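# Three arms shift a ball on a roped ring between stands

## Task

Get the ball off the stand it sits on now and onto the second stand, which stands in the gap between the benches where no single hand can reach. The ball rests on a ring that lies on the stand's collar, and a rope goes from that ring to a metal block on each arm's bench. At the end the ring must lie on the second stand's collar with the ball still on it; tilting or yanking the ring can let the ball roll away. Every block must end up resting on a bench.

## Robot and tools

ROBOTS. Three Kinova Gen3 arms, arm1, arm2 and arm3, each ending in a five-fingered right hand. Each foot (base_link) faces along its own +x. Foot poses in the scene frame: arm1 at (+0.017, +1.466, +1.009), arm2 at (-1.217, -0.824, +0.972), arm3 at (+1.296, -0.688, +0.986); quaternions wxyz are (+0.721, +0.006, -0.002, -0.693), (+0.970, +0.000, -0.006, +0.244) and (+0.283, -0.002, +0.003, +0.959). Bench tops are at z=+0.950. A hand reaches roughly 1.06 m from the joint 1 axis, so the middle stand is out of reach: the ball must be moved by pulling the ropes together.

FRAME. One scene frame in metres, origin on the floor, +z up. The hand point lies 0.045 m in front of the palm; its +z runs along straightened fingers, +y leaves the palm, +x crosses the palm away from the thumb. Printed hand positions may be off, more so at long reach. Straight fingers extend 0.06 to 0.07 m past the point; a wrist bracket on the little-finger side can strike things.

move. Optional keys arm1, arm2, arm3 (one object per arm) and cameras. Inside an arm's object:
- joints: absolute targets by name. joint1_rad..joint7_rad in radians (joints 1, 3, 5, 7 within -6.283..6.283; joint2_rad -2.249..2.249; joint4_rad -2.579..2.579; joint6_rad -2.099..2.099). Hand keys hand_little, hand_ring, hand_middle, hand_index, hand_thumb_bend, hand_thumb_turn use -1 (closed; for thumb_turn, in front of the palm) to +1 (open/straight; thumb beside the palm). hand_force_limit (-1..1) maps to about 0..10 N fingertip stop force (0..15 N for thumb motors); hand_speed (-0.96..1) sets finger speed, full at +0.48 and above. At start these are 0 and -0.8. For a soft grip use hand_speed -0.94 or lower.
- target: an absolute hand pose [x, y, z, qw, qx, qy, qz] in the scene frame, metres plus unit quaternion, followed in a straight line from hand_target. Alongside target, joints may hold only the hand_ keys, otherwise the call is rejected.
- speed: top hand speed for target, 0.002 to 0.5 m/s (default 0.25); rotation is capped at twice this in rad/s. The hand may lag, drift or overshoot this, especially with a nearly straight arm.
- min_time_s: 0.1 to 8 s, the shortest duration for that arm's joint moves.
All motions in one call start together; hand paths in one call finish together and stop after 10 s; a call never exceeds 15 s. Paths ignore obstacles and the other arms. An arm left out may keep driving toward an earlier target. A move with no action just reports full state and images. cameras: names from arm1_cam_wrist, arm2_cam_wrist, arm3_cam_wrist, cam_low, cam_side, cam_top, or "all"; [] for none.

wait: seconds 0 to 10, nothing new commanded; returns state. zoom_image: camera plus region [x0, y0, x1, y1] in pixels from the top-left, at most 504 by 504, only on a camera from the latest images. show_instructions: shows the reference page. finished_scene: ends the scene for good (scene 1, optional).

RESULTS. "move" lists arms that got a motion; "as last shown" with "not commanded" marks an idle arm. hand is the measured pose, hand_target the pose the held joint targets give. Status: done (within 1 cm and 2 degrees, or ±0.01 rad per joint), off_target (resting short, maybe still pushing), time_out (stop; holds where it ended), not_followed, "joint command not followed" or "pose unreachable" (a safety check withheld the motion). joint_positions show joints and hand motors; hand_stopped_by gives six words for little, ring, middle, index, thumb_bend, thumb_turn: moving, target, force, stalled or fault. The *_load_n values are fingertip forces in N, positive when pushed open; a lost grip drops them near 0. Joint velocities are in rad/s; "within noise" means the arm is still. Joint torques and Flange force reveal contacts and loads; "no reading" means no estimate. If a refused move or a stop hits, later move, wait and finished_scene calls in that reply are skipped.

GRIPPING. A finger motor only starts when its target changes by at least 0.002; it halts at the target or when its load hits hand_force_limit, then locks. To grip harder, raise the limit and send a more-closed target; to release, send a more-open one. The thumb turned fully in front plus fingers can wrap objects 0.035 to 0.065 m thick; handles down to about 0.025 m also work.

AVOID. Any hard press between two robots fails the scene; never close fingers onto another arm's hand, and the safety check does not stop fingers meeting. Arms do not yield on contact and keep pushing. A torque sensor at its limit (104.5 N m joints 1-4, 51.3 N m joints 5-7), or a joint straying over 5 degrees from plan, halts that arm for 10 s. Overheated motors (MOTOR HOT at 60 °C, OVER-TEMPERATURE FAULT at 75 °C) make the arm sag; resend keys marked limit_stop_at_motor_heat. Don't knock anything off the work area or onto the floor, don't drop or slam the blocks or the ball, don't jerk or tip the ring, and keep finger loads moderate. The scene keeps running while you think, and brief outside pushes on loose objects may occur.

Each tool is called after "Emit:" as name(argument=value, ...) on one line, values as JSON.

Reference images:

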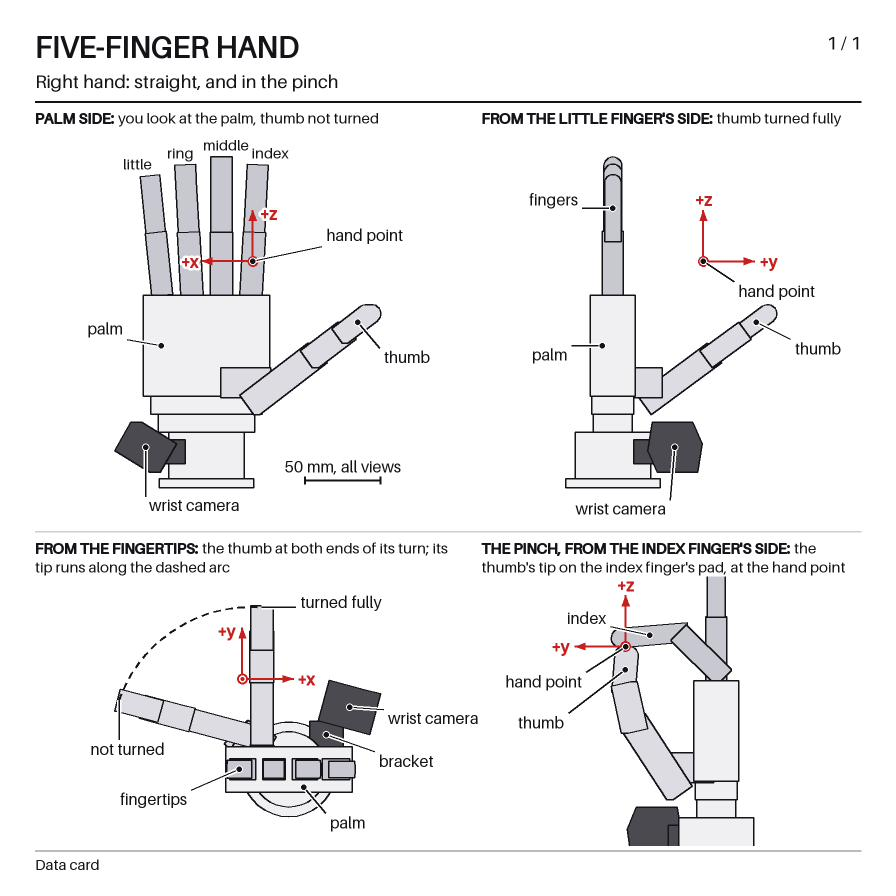

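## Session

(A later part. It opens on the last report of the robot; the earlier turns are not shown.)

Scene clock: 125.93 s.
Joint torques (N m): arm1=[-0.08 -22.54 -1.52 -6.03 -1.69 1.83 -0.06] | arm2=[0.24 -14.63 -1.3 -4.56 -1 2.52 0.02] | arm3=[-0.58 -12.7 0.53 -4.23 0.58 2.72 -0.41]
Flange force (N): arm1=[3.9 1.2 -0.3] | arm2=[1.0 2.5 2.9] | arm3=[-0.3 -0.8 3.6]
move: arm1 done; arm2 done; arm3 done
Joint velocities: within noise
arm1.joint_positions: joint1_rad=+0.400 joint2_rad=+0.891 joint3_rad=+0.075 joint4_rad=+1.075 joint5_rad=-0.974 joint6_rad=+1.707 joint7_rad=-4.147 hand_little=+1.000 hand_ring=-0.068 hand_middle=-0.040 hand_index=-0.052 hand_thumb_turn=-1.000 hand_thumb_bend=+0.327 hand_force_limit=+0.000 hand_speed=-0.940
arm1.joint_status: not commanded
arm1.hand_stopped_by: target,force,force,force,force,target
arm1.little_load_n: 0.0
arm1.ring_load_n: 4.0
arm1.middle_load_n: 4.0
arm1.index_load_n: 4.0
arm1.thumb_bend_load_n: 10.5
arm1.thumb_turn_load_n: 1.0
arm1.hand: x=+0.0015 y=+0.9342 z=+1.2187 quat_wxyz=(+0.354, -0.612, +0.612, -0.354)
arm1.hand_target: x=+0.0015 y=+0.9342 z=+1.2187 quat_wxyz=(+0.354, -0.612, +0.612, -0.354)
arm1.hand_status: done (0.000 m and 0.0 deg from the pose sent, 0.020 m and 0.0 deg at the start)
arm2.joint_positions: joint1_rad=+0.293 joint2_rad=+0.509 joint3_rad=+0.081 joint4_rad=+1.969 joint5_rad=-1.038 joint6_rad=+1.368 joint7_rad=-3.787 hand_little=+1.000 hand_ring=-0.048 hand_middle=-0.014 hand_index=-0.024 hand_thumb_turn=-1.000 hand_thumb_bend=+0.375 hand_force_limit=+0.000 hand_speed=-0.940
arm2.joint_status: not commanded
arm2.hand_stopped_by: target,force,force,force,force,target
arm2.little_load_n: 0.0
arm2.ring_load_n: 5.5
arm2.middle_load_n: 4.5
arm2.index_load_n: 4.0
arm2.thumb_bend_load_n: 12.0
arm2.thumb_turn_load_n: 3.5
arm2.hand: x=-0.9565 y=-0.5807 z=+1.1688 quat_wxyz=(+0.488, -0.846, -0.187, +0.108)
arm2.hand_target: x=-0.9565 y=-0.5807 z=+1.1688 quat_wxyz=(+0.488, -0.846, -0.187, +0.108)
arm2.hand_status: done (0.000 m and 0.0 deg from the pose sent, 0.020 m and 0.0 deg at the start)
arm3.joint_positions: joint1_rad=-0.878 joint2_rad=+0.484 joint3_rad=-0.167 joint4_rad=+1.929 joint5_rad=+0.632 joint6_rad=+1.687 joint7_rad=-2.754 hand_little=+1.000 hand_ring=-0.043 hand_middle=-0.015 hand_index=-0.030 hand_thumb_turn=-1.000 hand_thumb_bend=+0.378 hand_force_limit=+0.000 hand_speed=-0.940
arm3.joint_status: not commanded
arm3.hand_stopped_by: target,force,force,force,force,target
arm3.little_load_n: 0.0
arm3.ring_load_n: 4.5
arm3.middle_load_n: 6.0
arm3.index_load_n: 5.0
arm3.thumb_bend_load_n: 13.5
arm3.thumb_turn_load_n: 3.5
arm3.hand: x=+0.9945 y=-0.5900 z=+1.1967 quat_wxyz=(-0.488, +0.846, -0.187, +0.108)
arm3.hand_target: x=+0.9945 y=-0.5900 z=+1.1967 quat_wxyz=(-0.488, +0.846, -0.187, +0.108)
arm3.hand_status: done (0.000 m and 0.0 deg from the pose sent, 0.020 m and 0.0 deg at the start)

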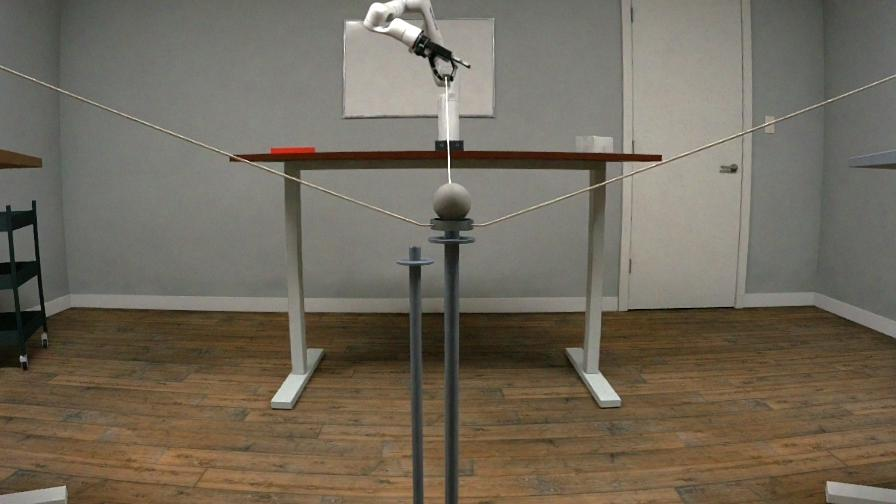

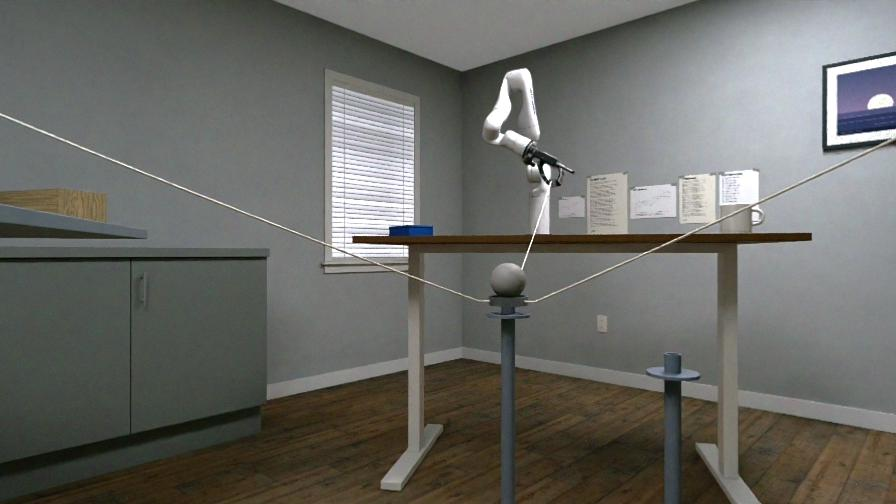

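Emit:
move(arm1={"target": [0.0015, 0.9342, 1.1937, 0.3536, -0.6124, 0.6124, -0.3536], "speed": 0.012}, arm2={"target": [-0.9565, -0.5807, 1.1438, 0.4881, -0.8455, -0.1874, 0.1082], "speed": 0.012}, arm3={"target": [0.9945, -0.5900, 1.1717, 0.4881, -0.8455, 0.1874, -0.1082], "speed": 0.012}, cameras=["cam_low", "cam_side"])

Emit:
zoom_image(camera="cam_low", region=[415, 180, 485, 250])

Emit:
zoom_image(camera="cam_side", region=[473, 250, 543, 320])

Scene clock: 128.90 s.
Joint torques (N m): arm1=[-0.1 -22.51 -1.52 -5.94 -1.65 1.57 0] | arm2=[0.36 -14.89 -1.3 -4.46 -1.06 2.34 0.04] | arm3=[-0.53 -13.01 0.61 -3.96 0.76 2.51 -0.47]
Flange force (N): arm1=[3.4 0.9 -0.8] | arm2=[-0.3 2.1 2.7] | arm3=[0.6 -1.2 3.0]
move: arm1 done; arm2 done; arm3 done
Joint velocities: within noise
arm1.joint_positions: joint1_rad=+0.400 joint2_rad=+0.919 joint3_rad=+0.074 joint4_rad=+1.102 joint5_rad=-0.970 joint6_rad=+1.675 joint7_rad=-4.102 hand_little=+1.000 hand_ring=-0.068 hand_middle=-0.040 hand_index=-0.052 hand_thumb_turn=-1.000 hand_thumb_bend=+0.327 hand_force_limit=+0.000 hand_speed=-0.940
arm1.joint_status: not commanded
arm1.hand_stopped_by: target,force,force,force,force,target
arm1.little_load_n: 0.0
arm1.ring_load_n: 3.5
arm1.middle_load_n: 4.0
arm1.index_load_n: 4.0
arm1.thumb_bend_load_n: 10.0
arm1.thumb_turn_load_n: 1.0
arm1.hand: x=+0.0015 y=+0.9342 z=+1.1937 quat_wxyz=(+0.354, -0.612, +0.612, -0.354)
arm1.hand_target: x=+0.0015 y=+0.9342 z=+1.1937 quat_wxyz=(+0.354, -0.612, +0.612, -0.354)
arm1.hand_status: done (0.000 m and 0.0 deg from the pose sent, 0.025 m and 0.0 deg at the start)
arm2.joint_positions: joint1_rad=+0.298 joint2_rad=+0.561 joint3_rad=+0.075 joint4_rad=+1.993 joint5_rad=-1.054 joint6_rad=+1.329 joint7_rad=-3.720 hand_little=+1.000 hand_ring=-0.048 hand_middle=-0.014 hand_index=-0.024 hand_thumb_turn=-1.000 hand_thumb_bend=+0.375 hand_force_limit=+0.000 hand_speed=-0.940
arm2.joint_status: not commanded
arm2.hand_stopped_by: target,force,force,force,force,target
arm2.little_load_n: 0.0
arm2.ring_load_n: 5.5
arm2.middle_load_n: 4.5
arm2.index_load_n: 4.5
arm2.thumb_bend_load_n: 12.0
arm2.thumb_turn_load_n: 3.5
arm2.hand: x=-0.9565 y=-0.5807 z=+1.1438 quat_wxyz=(+0.488, -0.846, -0.187, +0.108)
arm2.hand_target: x=-0.9565 y=-0.5807 z=+1.1438 quat_wxyz=(+0.488, -0.846, -0.187, +0.108)
arm2.hand_status: done (0.000 m and 0.0 deg from the pose sent, 0.025 m and 0.0 deg at the start)
arm3.joint_positions: joint1_rad=-0.879 joint2_rad=+0.533 joint3_rad=-0.166 joint4_rad=+1.955 joint5_rad=+0.634 joint6_rad=+1.629 joint7_rad=-2.801 hand_little=+1.000 hand_ring=-0.043 hand_middle=-0.015 hand_index=-0.030 hand_thumb_turn=-1.000 hand_thumb_bend=+0.378 hand_force_limit=+0.000 hand_speed=-0.940
arm3.joint_status: not commanded
arm3.hand_stopped_by: target,force,force,force,force,target
arm3.little_load_n: 0.0
arm3.ring_load_n: 5.0
arm3.middle_load_n: 6.0
arm3.index_load_n: 5.0
arm3.thumb_bend_load_n: 13.5
arm3.thumb_turn_load_n: 3.5
arm3.hand: x=+0.9945 y=-0.5900 z=+1.1717 quat_wxyz=(-0.488, +0.846, -0.187, +0.108)
arm3.hand_target: x=+0.9945 y=-0.5900 z=+1.1717 quat_wxyz=(-0.488, +0.846, -0.187, +0.108)
arm3.hand_status: done (0.000 m and 0.0 deg from the pose sent, 0.025 m and 0.0 deg at the start)

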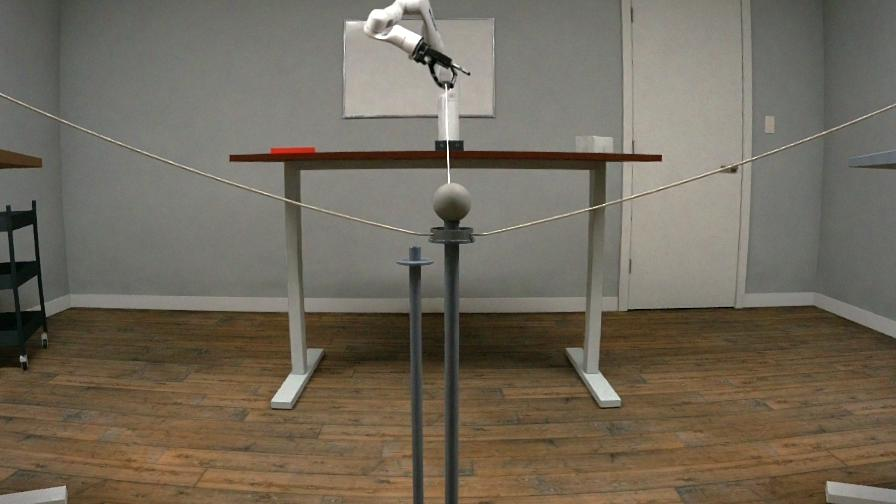

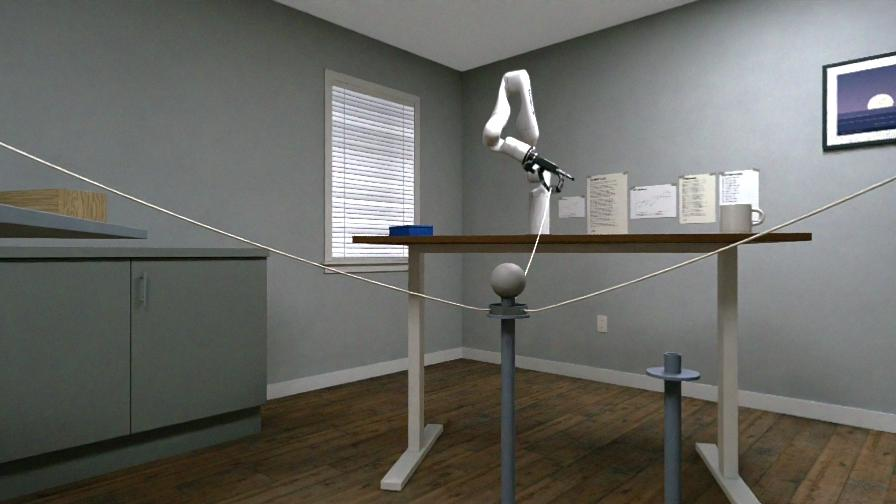

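Scaled by 7.200 from the camera's image (finer frame: 1280x720).

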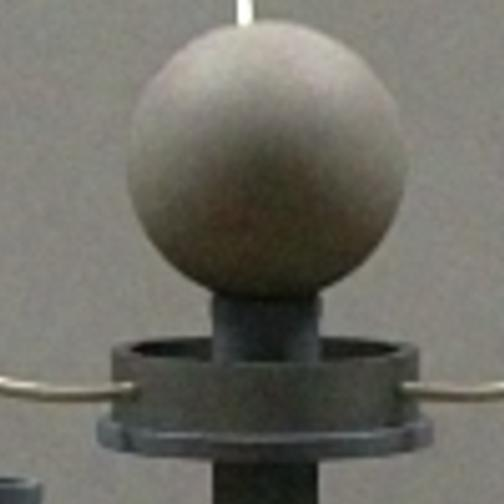

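Scaled by 7.200 from the camera's image (finer frame: 1280x720).

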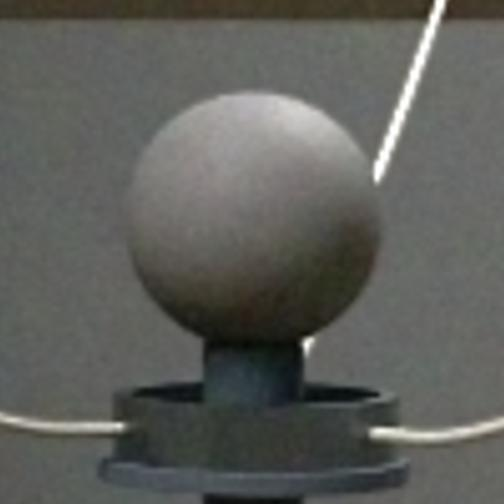

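Emit:
move(arm1={"target": [0.044, 0.9343, 1.04, 0.3536, -0.6124, 0.6124, -0.3536], "speed": 0.05}, arm2={"target": [-0.8193, -0.4464, 1.04, 0.4881, -0.8455, -0.1874, 0.1082], "speed": 0.05}, arm3={"target": [0.7782, -0.4188, 1.04, 0.4881, -0.8455, 0.1874, -0.1082], "speed": 0.05}, cameras=["all"])

Emit:
zoom_image(camera="cam_low", region=[415, 180, 485, 250])

Emit:
zoom_image(camera="cam_side", region=[473, 250, 543, 320])

Scene clock: 138.90 s.
Joint torques (N m): arm1=[-0.05 -22.9 -1.9 -4.58 -1.32 1.91 -0.04] | arm2=[0.44 -22.5 -1.95 -5.87 -1.42 1.96 0.04] | arm3=[-0.55 -22.08 2.32 -5.82 1.59 2.01 -0.49]
Flange force (N): arm1=[2.6 1.2 -0.1] | arm2=[-0.7 2.0 2.2] | arm3=[2.3 -1.0 2.0]
move: arm1 done; arm2 done; arm3 done
Joint velocities: within noise
arm1.joint_positions: joint1_rad=+0.348 joint2_rad=+1.115 joint3_rad=+0.046 joint4_rad=+1.232 joint5_rad=-1.004 joint6_rad=+1.434 joint7_rad=-3.873 hand_little=+1.000 hand_ring=-0.068 hand_middle=-0.040 hand_index=-0.052 hand_thumb_turn=-1.000 hand_thumb_bend=+0.327 hand_force_limit=+0.000 hand_speed=-0.940
arm1.joint_status: not commanded
arm1.hand_stopped_by: target,force,force,force,force,target
arm1.little_load_n: 0.0
arm1.ring_load_n: 3.5
arm1.middle_load_n: 4.5
arm1.index_load_n: 4.0
arm1.thumb_bend_load_n: 10.0
arm1.thumb_turn_load_n: 1.5
arm1.hand: x=+0.0440 y=+0.9343 z=+1.0400 quat_wxyz=(+0.354, -0.612, +0.612, -0.354)
arm1.hand_target: x=+0.0440 y=+0.9343 z=+1.0400 quat_wxyz=(+0.354, -0.612, +0.612, -0.354)
arm1.hand_status: done (0.000 m and 0.0 deg from the pose sent, 0.159 m and 0.0 deg at the start)
arm2.joint_positions: joint1_rad=+0.136 joint2_rad=+0.998 joint3_rad=+0.023 joint4_rad=+1.434 joint5_rad=-1.162 joint6_rad=+1.255 joint7_rad=-3.905 hand_little=+1.000 hand_ring=-0.048 hand_middle=-0.014 hand_index=-0.024 hand_thumb_turn=-1.000 hand_thumb_bend=+0.375 hand_force_limit=+0.000 hand_speed=-0.940
arm2.joint_status: not commanded
arm2.hand_stopped_by: target,force,force,force,force,target
arm2.little_load_n: 0.0
arm2.ring_load_n: 5.5
arm2.middle_load_n: 5.0
arm2.index_load_n: 4.5
arm2.thumb_bend_load_n: 12.0
arm2.thumb_turn_load_n: 4.0
arm2.hand: x=-0.8193 y=-0.4464 z=+1.0400 quat_wxyz=(+0.488, -0.846, -0.187, +0.108)
arm2.hand_target: x=-0.8193 y=-0.4464 z=+1.0400 quat_wxyz=(+0.488, -0.846, -0.187, +0.108)
arm2.hand_status: done (0.000 m and 0.0 deg from the pose sent, 0.218 m and 0.0 deg at the start)
arm3.joint_positions: joint1_rad=-0.561 joint2_rad=+1.068 joint3_rad=-0.013 joint4_rad=+1.273 joint5_rad=+0.926 joint6_rad=+1.491 joint7_rad=-2.437 hand_little=+1.000 hand_ring=-0.043 hand_middle=-0.015 hand_index=-0.030 hand_thumb_turn=-1.000 hand_thumb_bend=+0.378 hand_force_limit=+0.000 hand_speed=-0.940
arm3.joint_status: not commanded
arm3.hand_stopped_by: target,force,force,force,force,target
arm3.little_load_n: 0.0
arm3.ring_load_n: 5.0
arm3.middle_load_n: 6.0
arm3.index_load_n: 5.0
arm3.thumb_bend_load_n: 13.5
arm3.thumb_turn_load_n: 3.5
arm3.hand: x=+0.7782 y=-0.4188 z=+1.0400 quat_wxyz=(-0.488, +0.846, -0.187, +0.108)
arm3.hand_target: x=+0.7782 y=-0.4188 z=+1.0400 quat_wxyz=(-0.488, +0.846, -0.187, +0.108)
arm3.hand_status: done (0.000 m and 0.0 deg from the pose sent, 0.306 m and 0.0 deg at the start)
pictures: arm1_cam_wrist, arm2_cam_wrist, arm3_cam_wrist, cam_low, cam_side, cam_top
arm1_cam_wrist: T_world_to_cam=[[-0.52101, -0.27538, -0.80791, 1.11806], [-0.5628, 0.82246, 0.0826, -0.83234], [0.64172, 0.49772, -0.58349, 0.23164]] pos_world=[-0.03457, 0.87716, 1.1072]
arm2_cam_wrist: T_world_to_cam=[[0.45689, -0.3374, -0.82305, 1.0771], [-0.52214, -0.85082, 0.05894, -0.86444], [-0.72015, 0.40281, -0.5649, 0.28728]] pos_world=[-0.73659, -0.48779, 1.09974]
arm3_cam_wrist: T_world_to_cam=[[0.082, -0.52697, -0.84592, 0.59609], [-0.98178, -0.18871, 0.02239, 0.66039], [-0.17143, 0.82867, -0.53284, 1.14671]] pos_world=[0.79606, -0.5115, 1.10047]

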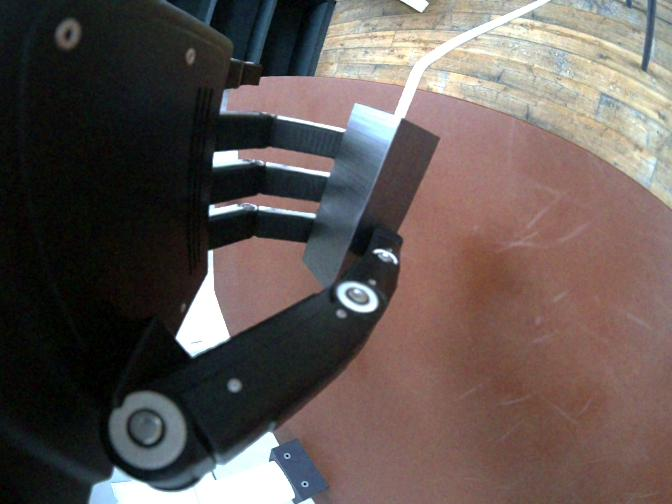

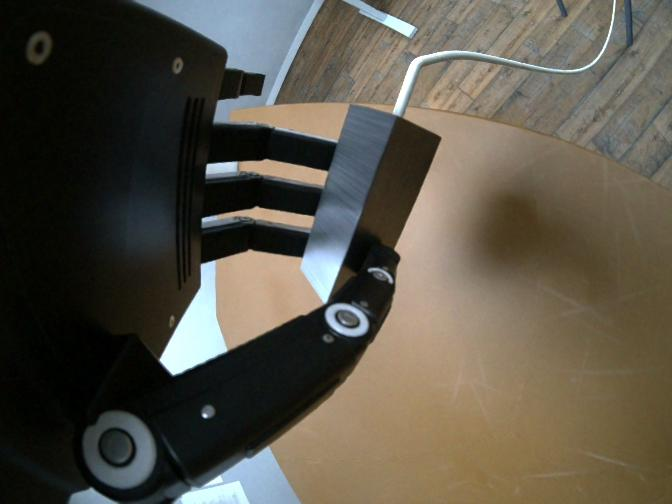

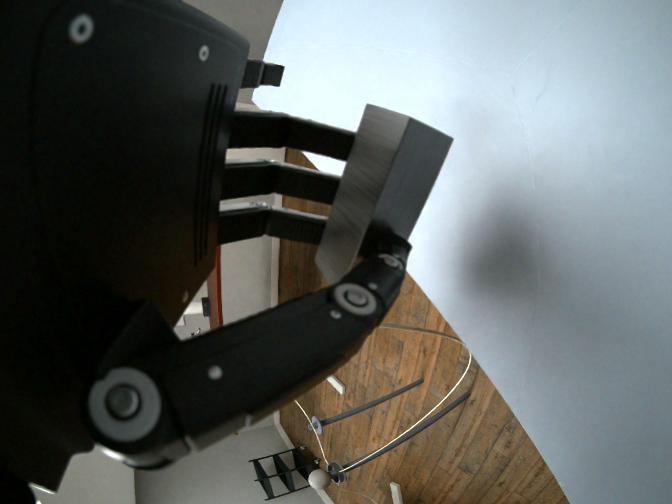

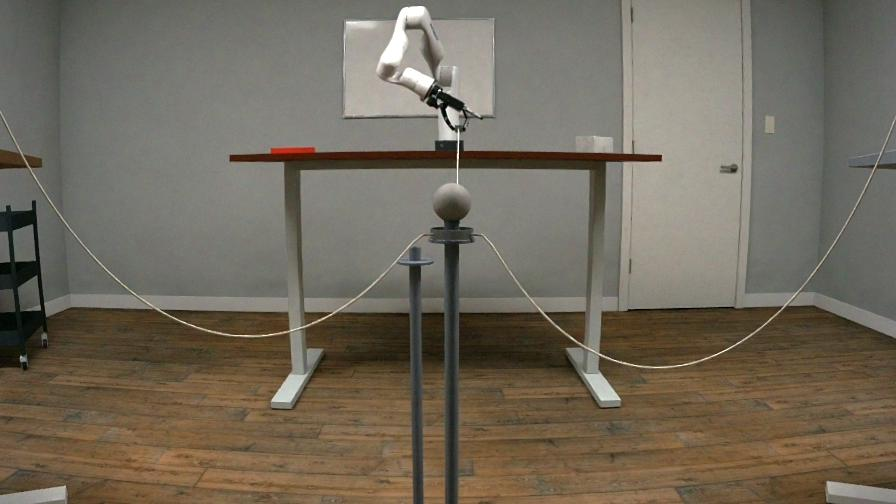

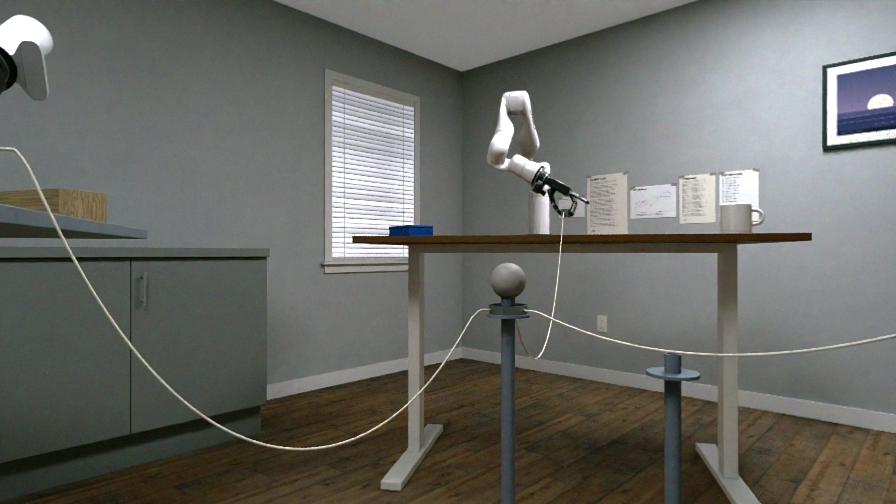

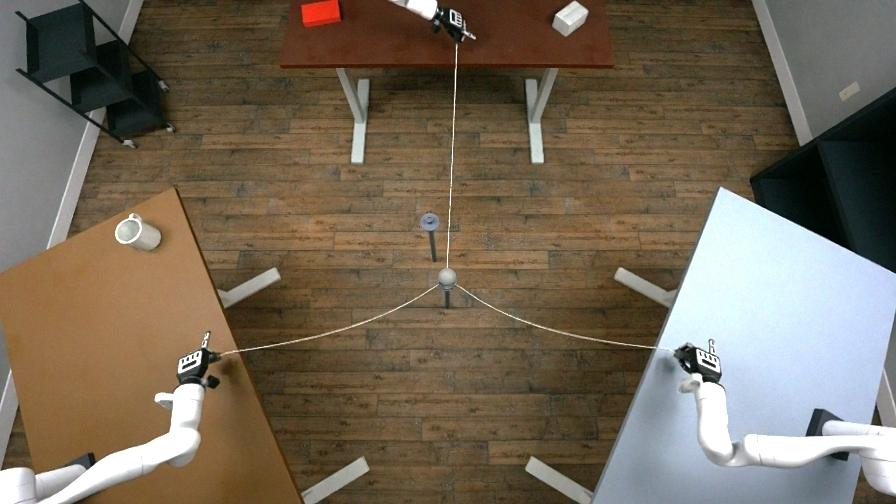

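Scaled by 7.200 from the camera's image (finer frame: 1280x720).

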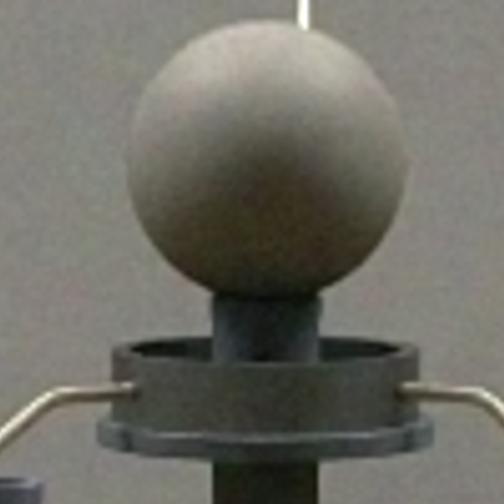

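Scaled by 7.200 from the camera's image (finer frame: 1280x720).

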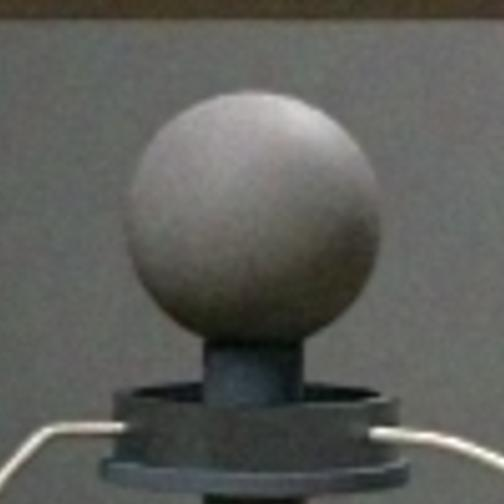

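Emit:
move(arm1={"target": [0.044, 0.9343, 0.978, 0.3536, -0.6124, 0.6124, -0.3536], "speed": 0.04}, arm2={"target": [-0.8193, -0.4464, 0.9795, 0.4881, -0.8455, -0.1874, 0.1082], "speed": 0.04}, arm3={"target": [0.787, -0.4236, 0.979, 0.4881, -0.8455, 0.1874, -0.1082], "speed": 0.04}, cameras=["arm1_cam_wrist", "arm2_cam_wrist", "arm3_cam_wrist"])

Scene clock: 142.30 s.
Joint torques (N m): arm1=[-0.06 -23.26 -2.01 -4.12 -1.21 2.02 0.01] | arm2=[0.41 -22.99 -2.17 -5.24 -1.26 2.12 0.08] | arm3=[-0.59 -22.15 2.44 -5.15 1.41 2.15 -0.48]
Flange force (N): arm1=[2.6 1.4 0.0] | arm2=[-0.7 1.9 2.1] | arm3=[2.5 -1.3 1.8]
move: arm1 done; arm2 done; arm3 done
Joint velocities: within noise
arm1.joint_positions: joint1_rad=+0.353 joint2_rad=+1.231 joint3_rad=+0.039 joint4_rad=+1.196 joint5_rad=-1.014 joint6_rad=+1.388 joint7_rad=-3.808 hand_little=+1.000 hand_ring=-0.068 hand_middle=-0.040 hand_index=-0.052 hand_thumb_turn=-1.000 hand_thumb_bend=+0.327 hand_force_limit=+0.000 hand_speed=-0.940
arm1.joint_status: not commanded
arm1.hand_stopped_by: target,force,force,force,force,target
arm1.little_load_n: 0.0
arm1.ring_load_n: 3.5
arm1.middle_load_n: 4.0
arm1.index_load_n: 4.0
arm1.thumb_bend_load_n: 10.0
arm1.thumb_turn_load_n: 1.0
arm1.hand: x=+0.0440 y=+0.9343 z=+0.9780 quat_wxyz=(+0.354, -0.612, +0.612, -0.354)
arm1.hand_target: x=+0.0440 y=+0.9343 z=+0.9780 quat_wxyz=(+0.354, -0.612, +0.612, -0.354)
arm1.hand_status: done (0.000 m and 0.0 deg from the pose sent, 0.062 m and 0.0 deg at the start)
arm2.joint_positions: joint1_rad=+0.143 joint2_rad=+1.112 joint3_rad=+0.010 joint4_rad=+1.418 joint5_rad=-1.186 joint6_rad=+1.209 joint7_rad=-3.813 hand_little=+1.000 hand_ring=-0.048 hand_middle=-0.014 hand_index=-0.024 hand_thumb_turn=-1.000 hand_thumb_bend=+0.375 hand_force_limit=+0.000 hand_speed=-0.940
arm2.joint_status: not commanded
arm2.hand_stopped_by: target,force,force,force,force,target
arm2.little_load_n: 0.0
arm2.ring_load_n: 5.5
arm2.middle_load_n: 4.5
arm2.index_load_n: 4.5
arm2.thumb_bend_load_n: 12.0
arm2.thumb_turn_load_n: 4.0
arm2.hand: x=-0.8193 y=-0.4464 z=+0.9795 quat_wxyz=(+0.488, -0.846, -0.187, +0.108)
arm2.hand_target: x=-0.8193 y=-0.4464 z=+0.9795 quat_wxyz=(+0.488, -0.846, -0.187, +0.108)
arm2.hand_status: done (0.000 m and 0.0 deg from the pose sent, 0.061 m and 0.0 deg at the start)
arm3.joint_positions: joint1_rad=-0.568 joint2_rad=+1.165 joint3_rad=-0.014 joint4_rad=+1.292 joint5_rad=+0.933 joint6_rad=+1.426 joint7_rad=-2.533 hand_little=+1.000 hand_ring=-0.043 hand_middle=-0.015 hand_index=-0.030 hand_thumb_turn=-1.000 hand_thumb_bend=+0.378 hand_force_limit=+0.000 hand_speed=-0.940
arm3.joint_status: not commanded
arm3.hand_stopped_by: target,force,force,force,force,target
arm3.little_load_n: 0.0
arm3.ring_load_n: 5.0
arm3.middle_load_n: 6.0
arm3.index_load_n: 5.0
arm3.thumb_bend_load_n: 13.0
arm3.thumb_turn_load_n: 3.0
arm3.hand: x=+0.7870 y=-0.4236 z=+0.9790 quat_wxyz=(-0.488, +0.846, -0.187, +0.108)
arm3.hand_target: x=+0.7870 y=-0.4236 z=+0.9790 quat_wxyz=(-0.488, +0.846, -0.187, +0.108)
arm3.hand_status: done (0.000 m and 0.0 deg from the pose sent, 0.062 m and 0.0 deg at the start)
arm1_cam_wrist: T_world_to_cam=[[-0.52102, -0.27536, -0.8079, 1.06795], [-0.56278, 0.82246, 0.08262, -0.82724], [0.64172, 0.49772, -0.58349, 0.19546]] pos_world=[-0.03457, 0.87716, 1.0452]
arm2_cam_wrist: T_world_to_cam=[[0.45692, -0.33742, -0.82303, 1.0273], [-0.52207, -0.85086, 0.05899, -0.86089], [-0.72018, 0.40273, -0.56493, 0.25306]] pos_world=[-0.73659, -0.48779, 1.03924]
arm3_cam_wrist: T_world_to_cam=[[0.082, -0.52697, -0.84592, 0.54124], [-0.98178, -0.18871, 0.02239, 0.66949], [-0.17143, 0.82867, -0.53284, 1.11969]] pos_world=[0.80486, -0.5163, 1.03947]

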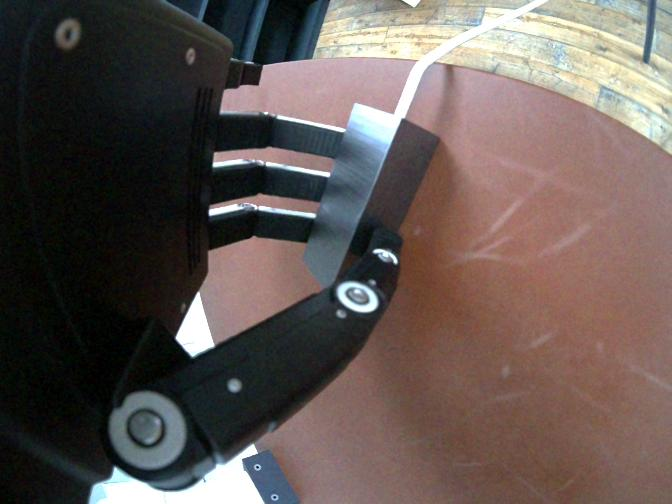

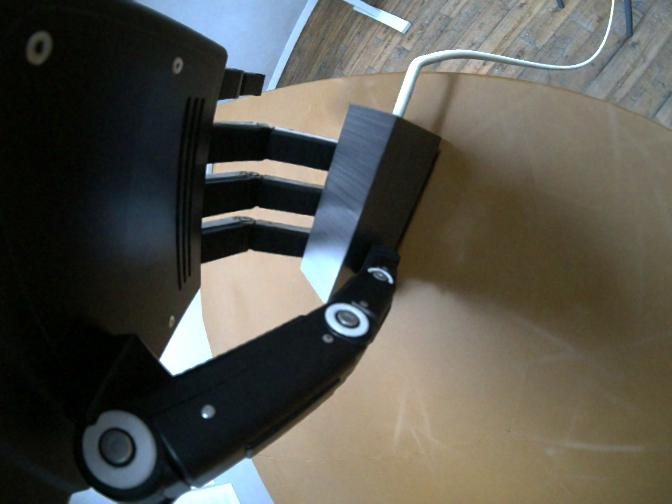

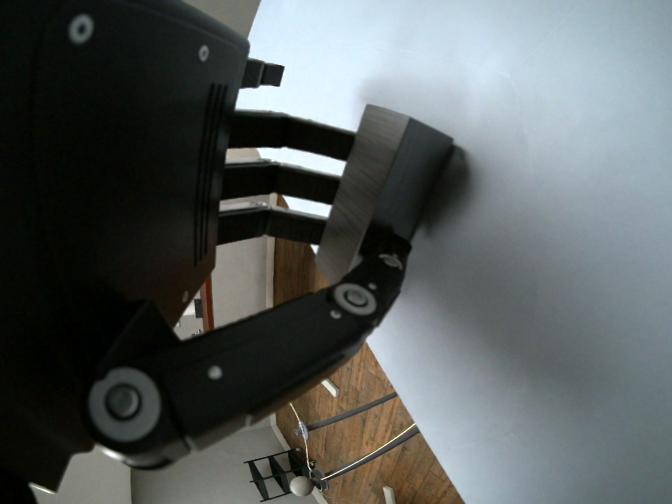

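Emit:
move(arm1={"target": [0.044, 0.9343, 0.975, 0.3536, -0.6124, 0.6124, -0.3536], "speed": 0.01}, arm2={"target": [-0.8193, -0.4464, 0.9765, 0.4881, -0.8455, -0.1874, 0.1082], "speed": 0.01}, arm3={"target": [0.787, -0.4236, 0.976, 0.4881, -0.8455, 0.1874, -0.1082], "speed": 0.01})

Scene clock: 143.60 s.
Joint torques (N m): arm1=[-0.16 -21.84 -1.32 -3.98 -0.89 1.27 0] | arm2=[0.45 -22.97 -2.25 -5.22 -1.22 2.08 0.04] | arm3=[-0.6 -22.12 2.41 -5.08 1.39 2.16 -0.46]
Flange force (N): arm1=[1.8 -1.1 -1.6] | arm2=[-0.8 1.9 2.1] | arm3=[2.4 -1.4 1.8]
move: arm1 done; arm2 done; arm3 done
Joint velocities: within noise
arm1.joint_positions: joint1_rad=+0.353 joint2_rad=+1.237 joint3_rad=+0.039 joint4_rad=+1.193 joint5_rad=-1.014 joint6_rad=+1.386 joint7_rad=-3.805 hand_little=+1.000 hand_ring=-0.068 hand_middle=-0.040 hand_index=-0.052 hand_thumb_turn=-1.000 hand_thumb_bend=+0.327 hand_force_limit=+0.000 hand_speed=-0.940
arm1.joint_status: not commanded
arm1.hand_stopped_by: target,force,force,force,force,target
arm1.little_load_n: 0.0
arm1.ring_load_n: 3.5
arm1.middle_load_n: 4.0
arm1.index_load_n: 4.5
arm1.thumb_bend_load_n: 10.0
arm1.thumb_turn_load_n: 1.5
arm1.hand: x=+0.0440 y=+0.9343 z=+0.9750 quat_wxyz=(+0.354, -0.612, +0.612, -0.354)
arm1.hand_target: x=+0.0440 y=+0.9343 z=+0.9750 quat_wxyz=(+0.354, -0.612, +0.612, -0.354)
arm1.hand_status: done (0.000 m and 0.0 deg from the pose sent, 0.003 m and 0.0 deg at the start)
arm2.joint_positions: joint1_rad=+0.143 joint2_rad=+1.118 joint3_rad=+0.009 joint4_rad=+1.416 joint5_rad=-1.187 joint6_rad=+1.207 joint7_rad=-3.809 hand_little=+1.000 hand_ring=-0.048 hand_middle=-0.014 hand_index=-0.024 hand_thumb_turn=-1.000 hand_thumb_bend=+0.375 hand_force_limit=+0.000 hand_speed=-0.940
arm2.joint_status: not commanded
arm2.hand_stopped_by: target,force,force,force,force,target
arm2.little_load_n: 0.0
arm2.ring_load_n: 5.5
arm2.middle_load_n: 4.5
arm2.index_load_n: 4.5
arm2.thumb_bend_load_n: 12.0
arm2.thumb_turn_load_n: 3.5
arm2.hand: x=-0.8193 y=-0.4464 z=+0.9765 quat_wxyz=(+0.488, -0.846, -0.187, +0.108)
arm2.hand_target: x=-0.8193 y=-0.4464 z=+0.9765 quat_wxyz=(+0.488, -0.846, -0.187, +0.108)
arm2.hand_status: done (0.000 m and 0.0 deg from the pose sent, 0.003 m and 0.0 deg at the start)
arm3.joint_positions: joint1_rad=-0.568 joint2_rad=+1.171 joint3_rad=-0.014 joint4_rad=+1.290 joint5_rad=+0.933 joint6_rad=+1.423 joint7_rad=-2.536 hand_little=+1.000 hand_ring=-0.043 hand_middle=-0.015 hand_index=-0.030 hand_thumb_turn=-1.000 hand_thumb_bend=+0.378 hand_force_limit=+0.000 hand_speed=-0.940
arm3.joint_status: not commanded
arm3.hand_stopped_by: target,force,force,force,force,target
arm3.little_load_n: 0.0
arm3.ring_load_n: 5.0
arm3.middle_load_n: 6.0
arm3.index_load_n: 5.0
arm3.thumb_bend_load_n: 13.0
arm3.thumb_turn_load_n: 3.5
arm3.hand: x=+0.7870 y=-0.4236 z=+0.9760 quat_wxyz=(-0.488, +0.846, -0.187, +0.108)
arm3.hand_target: x=+0.7870 y=-0.4236 z=+0.9760 quat_wxyz=(-0.488, +0.846, -0.187, +0.108)
arm3.hand_status: done (0.000 m and 0.0 deg from the pose sent, 0.003 m and 0.0 deg at the start)
pictures: none

Emit:
move(arm2={"target": [-0.8193, -0.4464, 0.9748, 0.4881, -0.8455, -0.1874, 0.1082], "speed": 0.01}, arm3={"target": [0.787, -0.4236, 0.9742, 0.4881, -0.8455, 0.1874, -0.1082], "speed": 0.01})

Scene clock: 144.77 s.
Joint torques (N m): arm1=[-0.08 -21.86 -1.3 -3.94 -0.92 1.29 0] | arm2=[0.43 -20.04 -1.04 -4.83 -0.75 0.73 0.11] | arm3=[-0.58 -22.19 2.44 -5.07 1.42 2.15 -0.47]
Flange force (N): arm1=[2.1 -1.1 -1.5] | arm2=[-2.3 -3.2 -1.4] | arm3=[2.3 -1.2 1.7]
move: arm2 done; arm3 done
Joint velocities: within noise
arm1: as last shown
arm2.joint_positions: joint1_rad=+0.144 joint2_rad=+1.121 joint3_rad=+0.008 joint4_rad=+1.415 joint5_rad=-1.188 joint6_rad=+1.206 joint7_rad=-3.807 hand_little=+1.000 hand_ring=-0.048 hand_middle=-0.014 hand_index=-0.024 hand_thumb_turn=-1.000 hand_thumb_bend=+0.375 hand_force_limit=+0.000 hand_speed=-0.940
arm2.joint_status: not commanded
arm2.hand_stopped_by: target,force,force,force,force,target
arm2.little_load_n: 0.0
arm2.ring_load_n: 4.5
arm2.middle_load_n: 4.5
arm2.index_load_n: 4.5
arm2.thumb_bend_load_n: 11.5
arm2.thumb_turn_load_n: 4.0
arm2.hand: x=-0.8193 y=-0.4464 z=+0.9748 quat_wxyz=(+0.488, -0.846, -0.187, +0.108)
arm2.hand_target: x=-0.8193 y=-0.4464 z=+0.9748 quat_wxyz=(+0.488, -0.846, -0.187, +0.108)
arm2.hand_status: done (0.000 m and 0.0 deg from the pose sent, 0.002 m and 0.0 deg at the start)
arm3.joint_positions: joint1_rad=-0.567 joint2_rad=+1.174 joint3_rad=-0.014 joint4_rad=+1.289 joint5_rad=+0.934 joint6_rad=+1.422 joint7_rad=-2.538 hand_little=+1.000 hand_ring=-0.043 hand_middle=-0.015 hand_index=-0.030 hand_thumb_turn=-1.000 hand_thumb_bend=+0.378 hand_force_limit=+0.000 hand_speed=-0.940
arm3.joint_status: not commanded
arm3.hand_stopped_by: target,force,force,force,force,target
arm3.little_load_n: 0.0
arm3.ring_load_n: 5.0
arm3.middle_load_n: 6.0
arm3.index_load_n: 5.0
arm3.thumb_bend_load_n: 13.0
arm3.thumb_turn_load_n: 3.0
arm3.hand: x=+0.7870 y=-0.4236 z=+0.9742 quat_wxyz=(-0.488, +0.846, -0.187, +0.108)
arm3.hand_target: x=+0.7870 y=-0.4236 z=+0.9742 quat_wxyz=(-0.488, +0.846, -0.187, +0.108)
arm3.hand_status: done (0.000 m and 0.0 deg from the pose sent, 0.002 m and 0.0 deg at the start)
pictures: none

Emit:
move(arm2={"target": [-0.8193, -0.4464, 0.9755, 0.4881, -0.8455, -0.1874, 0.1082], "speed": 0.01}, arm3={"target": [0.787, -0.4236, 0.9728, 0.4881, -0.8455, 0.1874, -0.1082], "speed": 0.01})

Scene clock: 146.50 s.
Joint torques (N m): arm1=[-0.08 -21.9 -1.24 -3.93 -0.87 1.25 0.02] | arm2=[0.42 -22.9 -2.17 -5.09 -1.2 2.13 0.05] | arm3=[0.51 -14.56 0.3 -4.29 0.09 -1.41 -0.51]
Flange force (N): arm1=[2.3 -1.0 -1.6] | arm2=[-0.5 1.8 2.1] | arm3=[5.7 -14.7 -8.4]
move: arm2 done; arm3 done
Joint velocities: within noise
arm1: as last shown
arm1.thumb_turn_load_n: 2.0
arm2.joint_positions: joint1_rad=+0.144 joint2_rad=+1.120 joint3_rad=+0.009 joint4_rad=+1.416 joint5_rad=-1.187 joint6_rad=+1.206 joint7_rad=-3.808 hand_little=+1.000 hand_ring=-0.048 hand_middle=-0.014 hand_index=-0.024 hand_thumb_turn=-1.000 hand_thumb_bend=+0.375 hand_force_limit=+0.000 hand_speed=-0.940
arm2.joint_status: not commanded
arm2.hand_stopped_by: target,force,force,force,force,target
arm2.little_load_n: 0.0
arm2.ring_load_n: 5.5
arm2.middle_load_n: 5.0
arm2.index_load_n: 4.5
arm2.thumb_bend_load_n: 12.0
arm2.thumb_turn_load_n: 3.5
arm2.hand: x=-0.8193 y=-0.4464 z=+0.9755 quat_wxyz=(+0.488, -0.846, -0.187, +0.108)
arm2.hand_target: x=-0.8193 y=-0.4464 z=+0.9755 quat_wxyz=(+0.488, -0.846, -0.187, +0.108)
arm2.hand_status: done (0.000 m and 0.0 deg from the pose sent, 0.001 m and 0.0 deg at the start)
arm3.joint_positions: joint1_rad=-0.567 joint2_rad=+1.177 joint3_rad=-0.014 joint4_rad=+1.288 joint5_rad=+0.934 joint6_rad=+1.421 joint7_rad=-2.539 hand_little=+1.000 hand_ring=-0.043 hand_middle=-0.015 hand_index=-0.030 hand_thumb_turn=-1.000 hand_thumb_bend=+0.378 hand_force_limit=+0.000 hand_speed=-0.940
arm3.joint_status: not commanded
arm3.hand_stopped_by: target,force,force,force,force,target
arm3.little_load_n: 0.0
arm3.ring_load_n: 5.5
arm3.middle_load_n: 6.0
arm3.index_load_n: 5.5
arm3.thumb_bend_load_n: 11.5
arm3.thumb_turn_load_n: 2.0
arm3.hand: x=+0.7870 y=-0.4236 z=+0.9728 quat_wxyz=(-0.488, +0.846, -0.187, +0.108)
arm3.hand_target: x=+0.7870 y=-0.4236 z=+0.9728 quat_wxyz=(-0.488, +0.846, -0.187, +0.108)
arm3.hand_status: done (0.000 m and 0.0 deg from the pose sent, 0.001 m and 0.0 deg at the start)
pictures: none

Emit:
move(arm2={"target": [-0.8193, -0.4464, 0.9752, 0.4881, -0.8455, -0.1874, 0.1082], "speed": 0.01}, arm3={"target": [0.787, -0.4236, 0.9737, 0.4881, -0.8455, 0.1874, -0.1082], "speed": 0.01})

Scene clock: 147.67 s.
Joint torques (N m): arm1=[0.02 -21.82 -1.32 -3.93 -0.9 1.25 0] | arm2=[0.47 -22.08 -1.85 -4.79 -0.98 1.89 0] | arm3=[-0.98 -20.95 1.62 -4.95 0.98 1.5 -0.39]
Flange force (N): arm1=[2.1 -1.2 -1.5] | arm2=[-0.5 0.6 1.5] | arm3=[2.5 -3.9 1.0]
move: arm2 done; arm3 done
Joint velocities: within noise
arm1: as last shown
arm1.little_load_n: -0.5
arm1.thumb_turn_load_n: 1.5
arm2.joint_positions: joint1_rad=+0.144 joint2_rad=+1.120 joint3_rad=+0.009 joint4_rad=+1.416 joint5_rad=-1.187 joint6_rad=+1.206 joint7_rad=-3.807 hand_little=+1.000 hand_ring=-0.048 hand_middle=-0.014 hand_index=-0.024 hand_thumb_turn=-1.000 hand_thumb_bend=+0.375 hand_force_limit=+0.000 hand_speed=-0.940
arm2.joint_status: not commanded
arm2.hand_stopped_by: target,force,force,force,force,target
arm2.little_load_n: 0.0
arm2.ring_load_n: 5.5
arm2.middle_load_n: 5.0
arm2.index_load_n: 4.5
arm2.thumb_bend_load_n: 11.5
arm2.thumb_turn_load_n: 3.5
arm2.hand: x=-0.8193 y=-0.4464 z=+0.9752 quat_wxyz=(+0.488, -0.846, -0.187, +0.108)
arm2.hand_target: x=-0.8193 y=-0.4464 z=+0.9752 quat_wxyz=(+0.488, -0.846, -0.187, +0.108)
arm2.hand_status: done (0.000 m and 0.0 deg from the pose sent, 0.000 m and 0.0 deg at the start)
arm3.joint_positions: joint1_rad=-0.568 joint2_rad=+1.175 joint3_rad=-0.014 joint4_rad=+1.288 joint5_rad=+0.934 joint6_rad=+1.421 joint7_rad=-2.538 hand_little=+1.000 hand_ring=-0.043 hand_middle=-0.015 hand_index=-0.030 hand_thumb_turn=-1.000 hand_thumb_bend=+0.378 hand_force_limit=+0.000 hand_speed=-0.940
arm3.joint_status: not commanded
arm3.hand_stopped_by: target,force,force,force,force,target
arm3.little_load_n: 0.0
arm3.ring_load_n: 5.5
arm3.middle_load_n: 6.5
arm3.index_load_n: 5.5
arm3.thumb_bend_load_n: 12.0
arm3.thumb_turn_load_n: 3.0
arm3.hand: x=+0.7870 y=-0.4236 z=+0.9737 quat_wxyz=(-0.488, +0.846, -0.187, +0.108)
arm3.hand_target: x=+0.7870 y=-0.4236 z=+0.9737 quat_wxyz=(-0.488, +0.846, -0.187, +0.108)
arm3.hand_status: done (0.000 m and 0.0 deg from the pose sent, 0.001 m and 0.0 deg at the start)
pictures: none

Emit:
move(arm1={"joints": {"hand_index": 0.12, "hand_middle": 0.12, "hand_ring": 0.12, "hand_thumb_bend": 0.47, "hand_speed": -0.9}}, arm2={"joints": {"hand_index": 0.12, "hand_middle": 0.12, "hand_ring": 0.12, "hand_thumb_bend": 0.5, "hand_speed": -0.9}}, arm3={"joints": {"hand_index": 0.12, "hand_middle": 0.12, "hand_ring": 0.12, "hand_thumb_bend": 0.5, "hand_speed": -0.9}}, cameras=["all"])

Scene clock: 149.87 s.
Joint torques (N m): arm1=[-0.17 -22.57 -1.72 -3.97 -1 1.76 0.03] | arm2=[0.42 -22.27 -1.95 -5 -1.07 1.84 0.08] | arm3=[-0.57 -21.54 2.15 -4.93 1.24 1.88 -0.48]
Flange force (N): arm1=[2.4 0.3 -0.7] | arm2=[-0.8 0.7 1.3] | arm3=[2.2 -2.4 1.0]
move: arm1 done; arm2 done; arm3 done
Joint velocities: within noise
arm1.joint_positions: joint1_rad=+0.353 joint2_rad=+1.237 joint3_rad=+0.039 joint4_rad=+1.193 joint5_rad=-1.014 joint6_rad=+1.386 joint7_rad=-3.805 hand_little=+1.000 hand_ring=+0.120 hand_middle=+0.120 hand_index=+0.120 hand_thumb_turn=-1.000 hand_thumb_bend=+0.470 hand_force_limit=+0.000 hand_speed=-0.900
arm1.joint_status: all done
arm1.hand_stopped_by: target,target,target,target,target,target
arm1.little_load_n: 0.0
arm1.ring_load_n: 0.0
arm1.middle_load_n: 0.0
arm1.index_load_n: 0.0
arm1.thumb_bend_load_n: -0.5
arm1.thumb_turn_load_n: 0.0
arm1.hand: x=+0.0440 y=+0.9343 z=+0.9750 quat_wxyz=(+0.354, -0.612, +0.612, -0.354)
arm1.hand_target: x=+0.0440 y=+0.9343 z=+0.9750 quat_wxyz=(+0.354, -0.612, +0.612, -0.354)
arm1.hand_status: not commanded
arm2.joint_positions: joint1_rad=+0.144 joint2_rad=+1.120 joint3_rad=+0.009 joint4_rad=+1.416 joint5_rad=-1.187 joint6_rad=+1.206 joint7_rad=-3.807 hand_little=+1.000 hand_ring=+0.120 hand_middle=+0.120 hand_index=+0.120 hand_thumb_turn=-1.000 hand_thumb_bend=+0.500 hand_force_limit=+0.000 hand_speed=-0.900
arm2.joint_status: all done
arm2.hand_stopped_by: target,target,target,target,target,target
arm2.little_load_n: 0.0
arm2.ring_load_n: 0.0
arm2.middle_load_n: 0.0
arm2.index_load_n: 0.0
arm2.thumb_bend_load_n: 0.0
arm2.thumb_turn_load_n: 0.0
arm2.hand: x=-0.8193 y=-0.4464 z=+0.9752 quat_wxyz=(+0.488, -0.846, -0.187, +0.108)
arm2.hand_target: x=-0.8193 y=-0.4464 z=+0.9752 quat_wxyz=(+0.488, -0.846, -0.187, +0.108)
arm2.hand_status: not commanded
arm3.joint_positions: joint1_rad=-0.568 joint2_rad=+1.175 joint3_rad=-0.014 joint4_rad=+1.288 joint5_rad=+0.934 joint6_rad=+1.421 joint7_rad=-2.538 hand_little=+1.000 hand_ring=+0.120 hand_middle=+0.120 hand_index=+0.120 hand_thumb_turn=-1.000 hand_thumb_bend=+0.500 hand_force_limit=+0.000 hand_speed=-0.900
arm3.joint_status: all done
arm3.hand_stopped_by: target,target,target,target,target,target
arm3.little_load_n: -0.5
arm3.ring_load_n: 0.0
arm3.middle_load_n: 0.0
arm3.index_load_n: 0.0
arm3.thumb_bend_load_n: 0.0
arm3.thumb_turn_load_n: 0.0
arm3.hand: x=+0.7870 y=-0.4236 z=+0.9737 quat_wxyz=(-0.488, +0.846, -0.187, +0.108)
arm3.hand_target: x=+0.7870 y=-0.4236 z=+0.9737 quat_wxyz=(-0.488, +0.846, -0.187, +0.108)
arm3.hand_status: not commanded
pictures: arm1_cam_wrist, arm2_cam_wrist, arm3_cam_wrist, cam_low, cam_side, cam_top
arm1_cam_wrist: T_world_to_cam=[[-0.52101, -0.27535, -0.80792, 1.06553], [-0.56284, 0.82242, 0.08267, -0.82701], [0.64169, 0.4978, -0.58346, 0.19361]] pos_world=[-0.03457, 0.87716, 1.0422]
arm2_cam_wrist: T_world_to_cam=[[0.45687, -0.33749, -0.82303, 1.02369], [-0.52211, -0.85083, 0.05906, -0.86072], [-0.72018, 0.40273, -0.56493, 0.25063]] pos_world=[-0.73659, -0.48779, 1.03494]
arm3_cam_wrist: T_world_to_cam=[[0.082, -0.52697, -0.84592, 0.53675], [-0.98178, -0.18871, 0.02239, 0.66961], [-0.17143, 0.82867, -0.53284, 1.11687]] pos_world=[0.80486, -0.5163, 1.03417]

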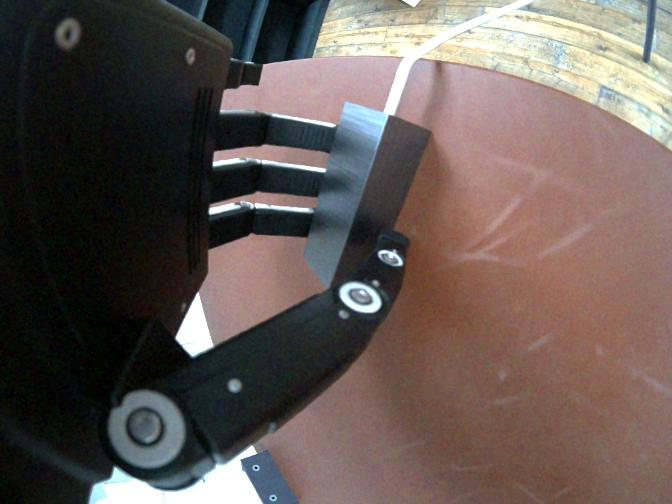

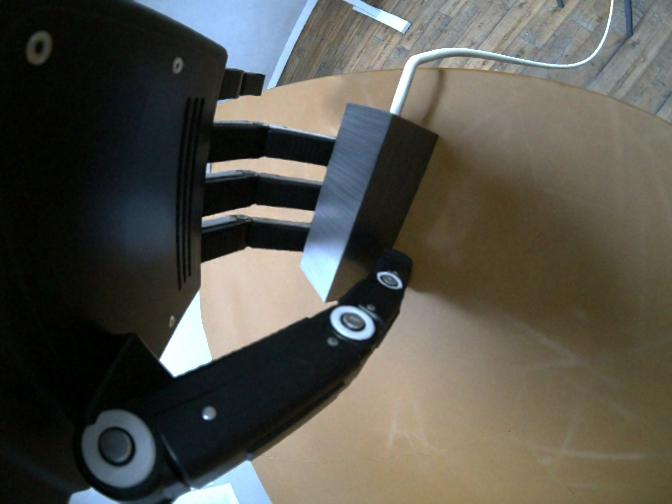

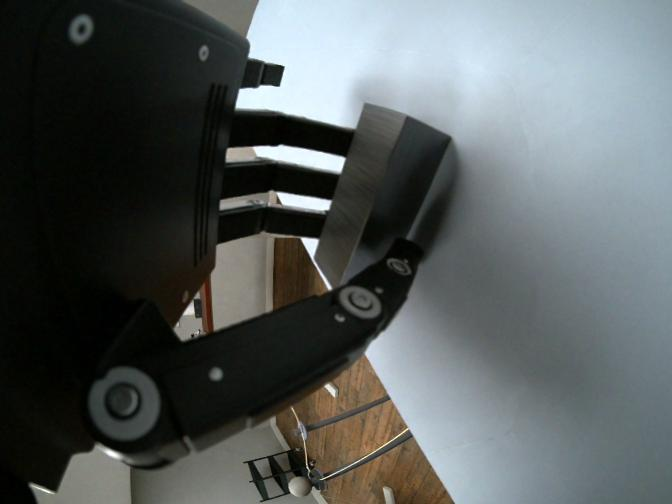

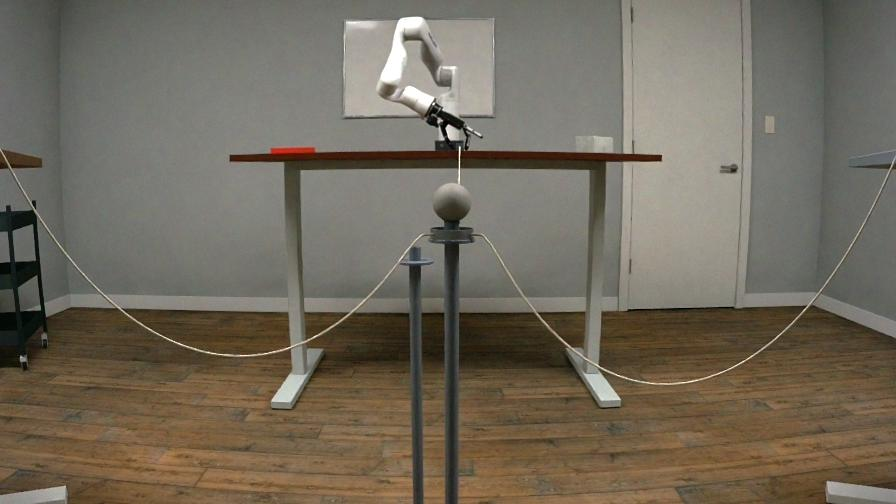

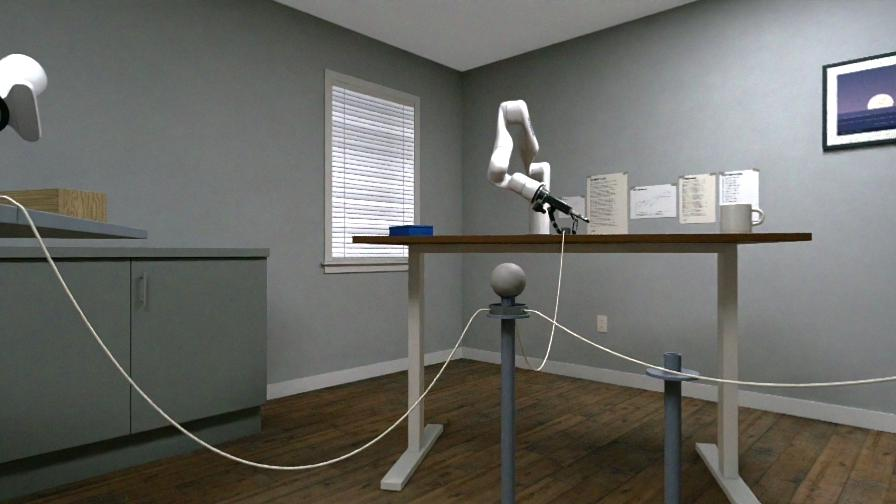

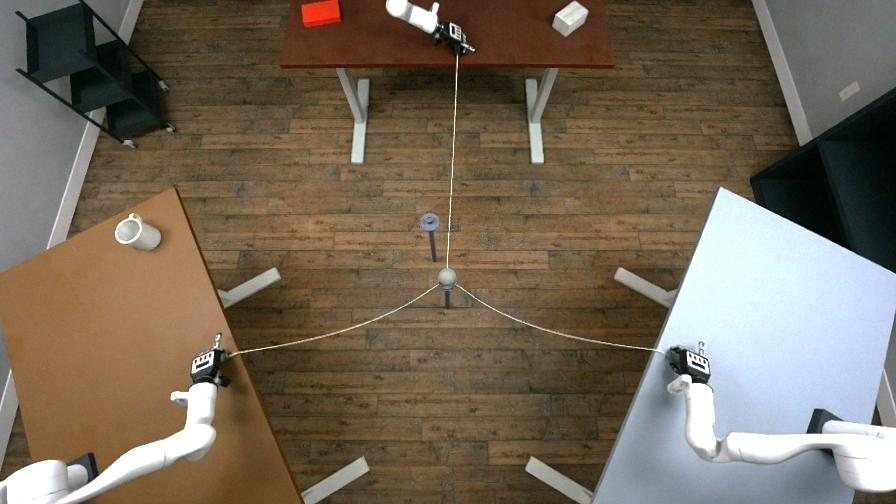

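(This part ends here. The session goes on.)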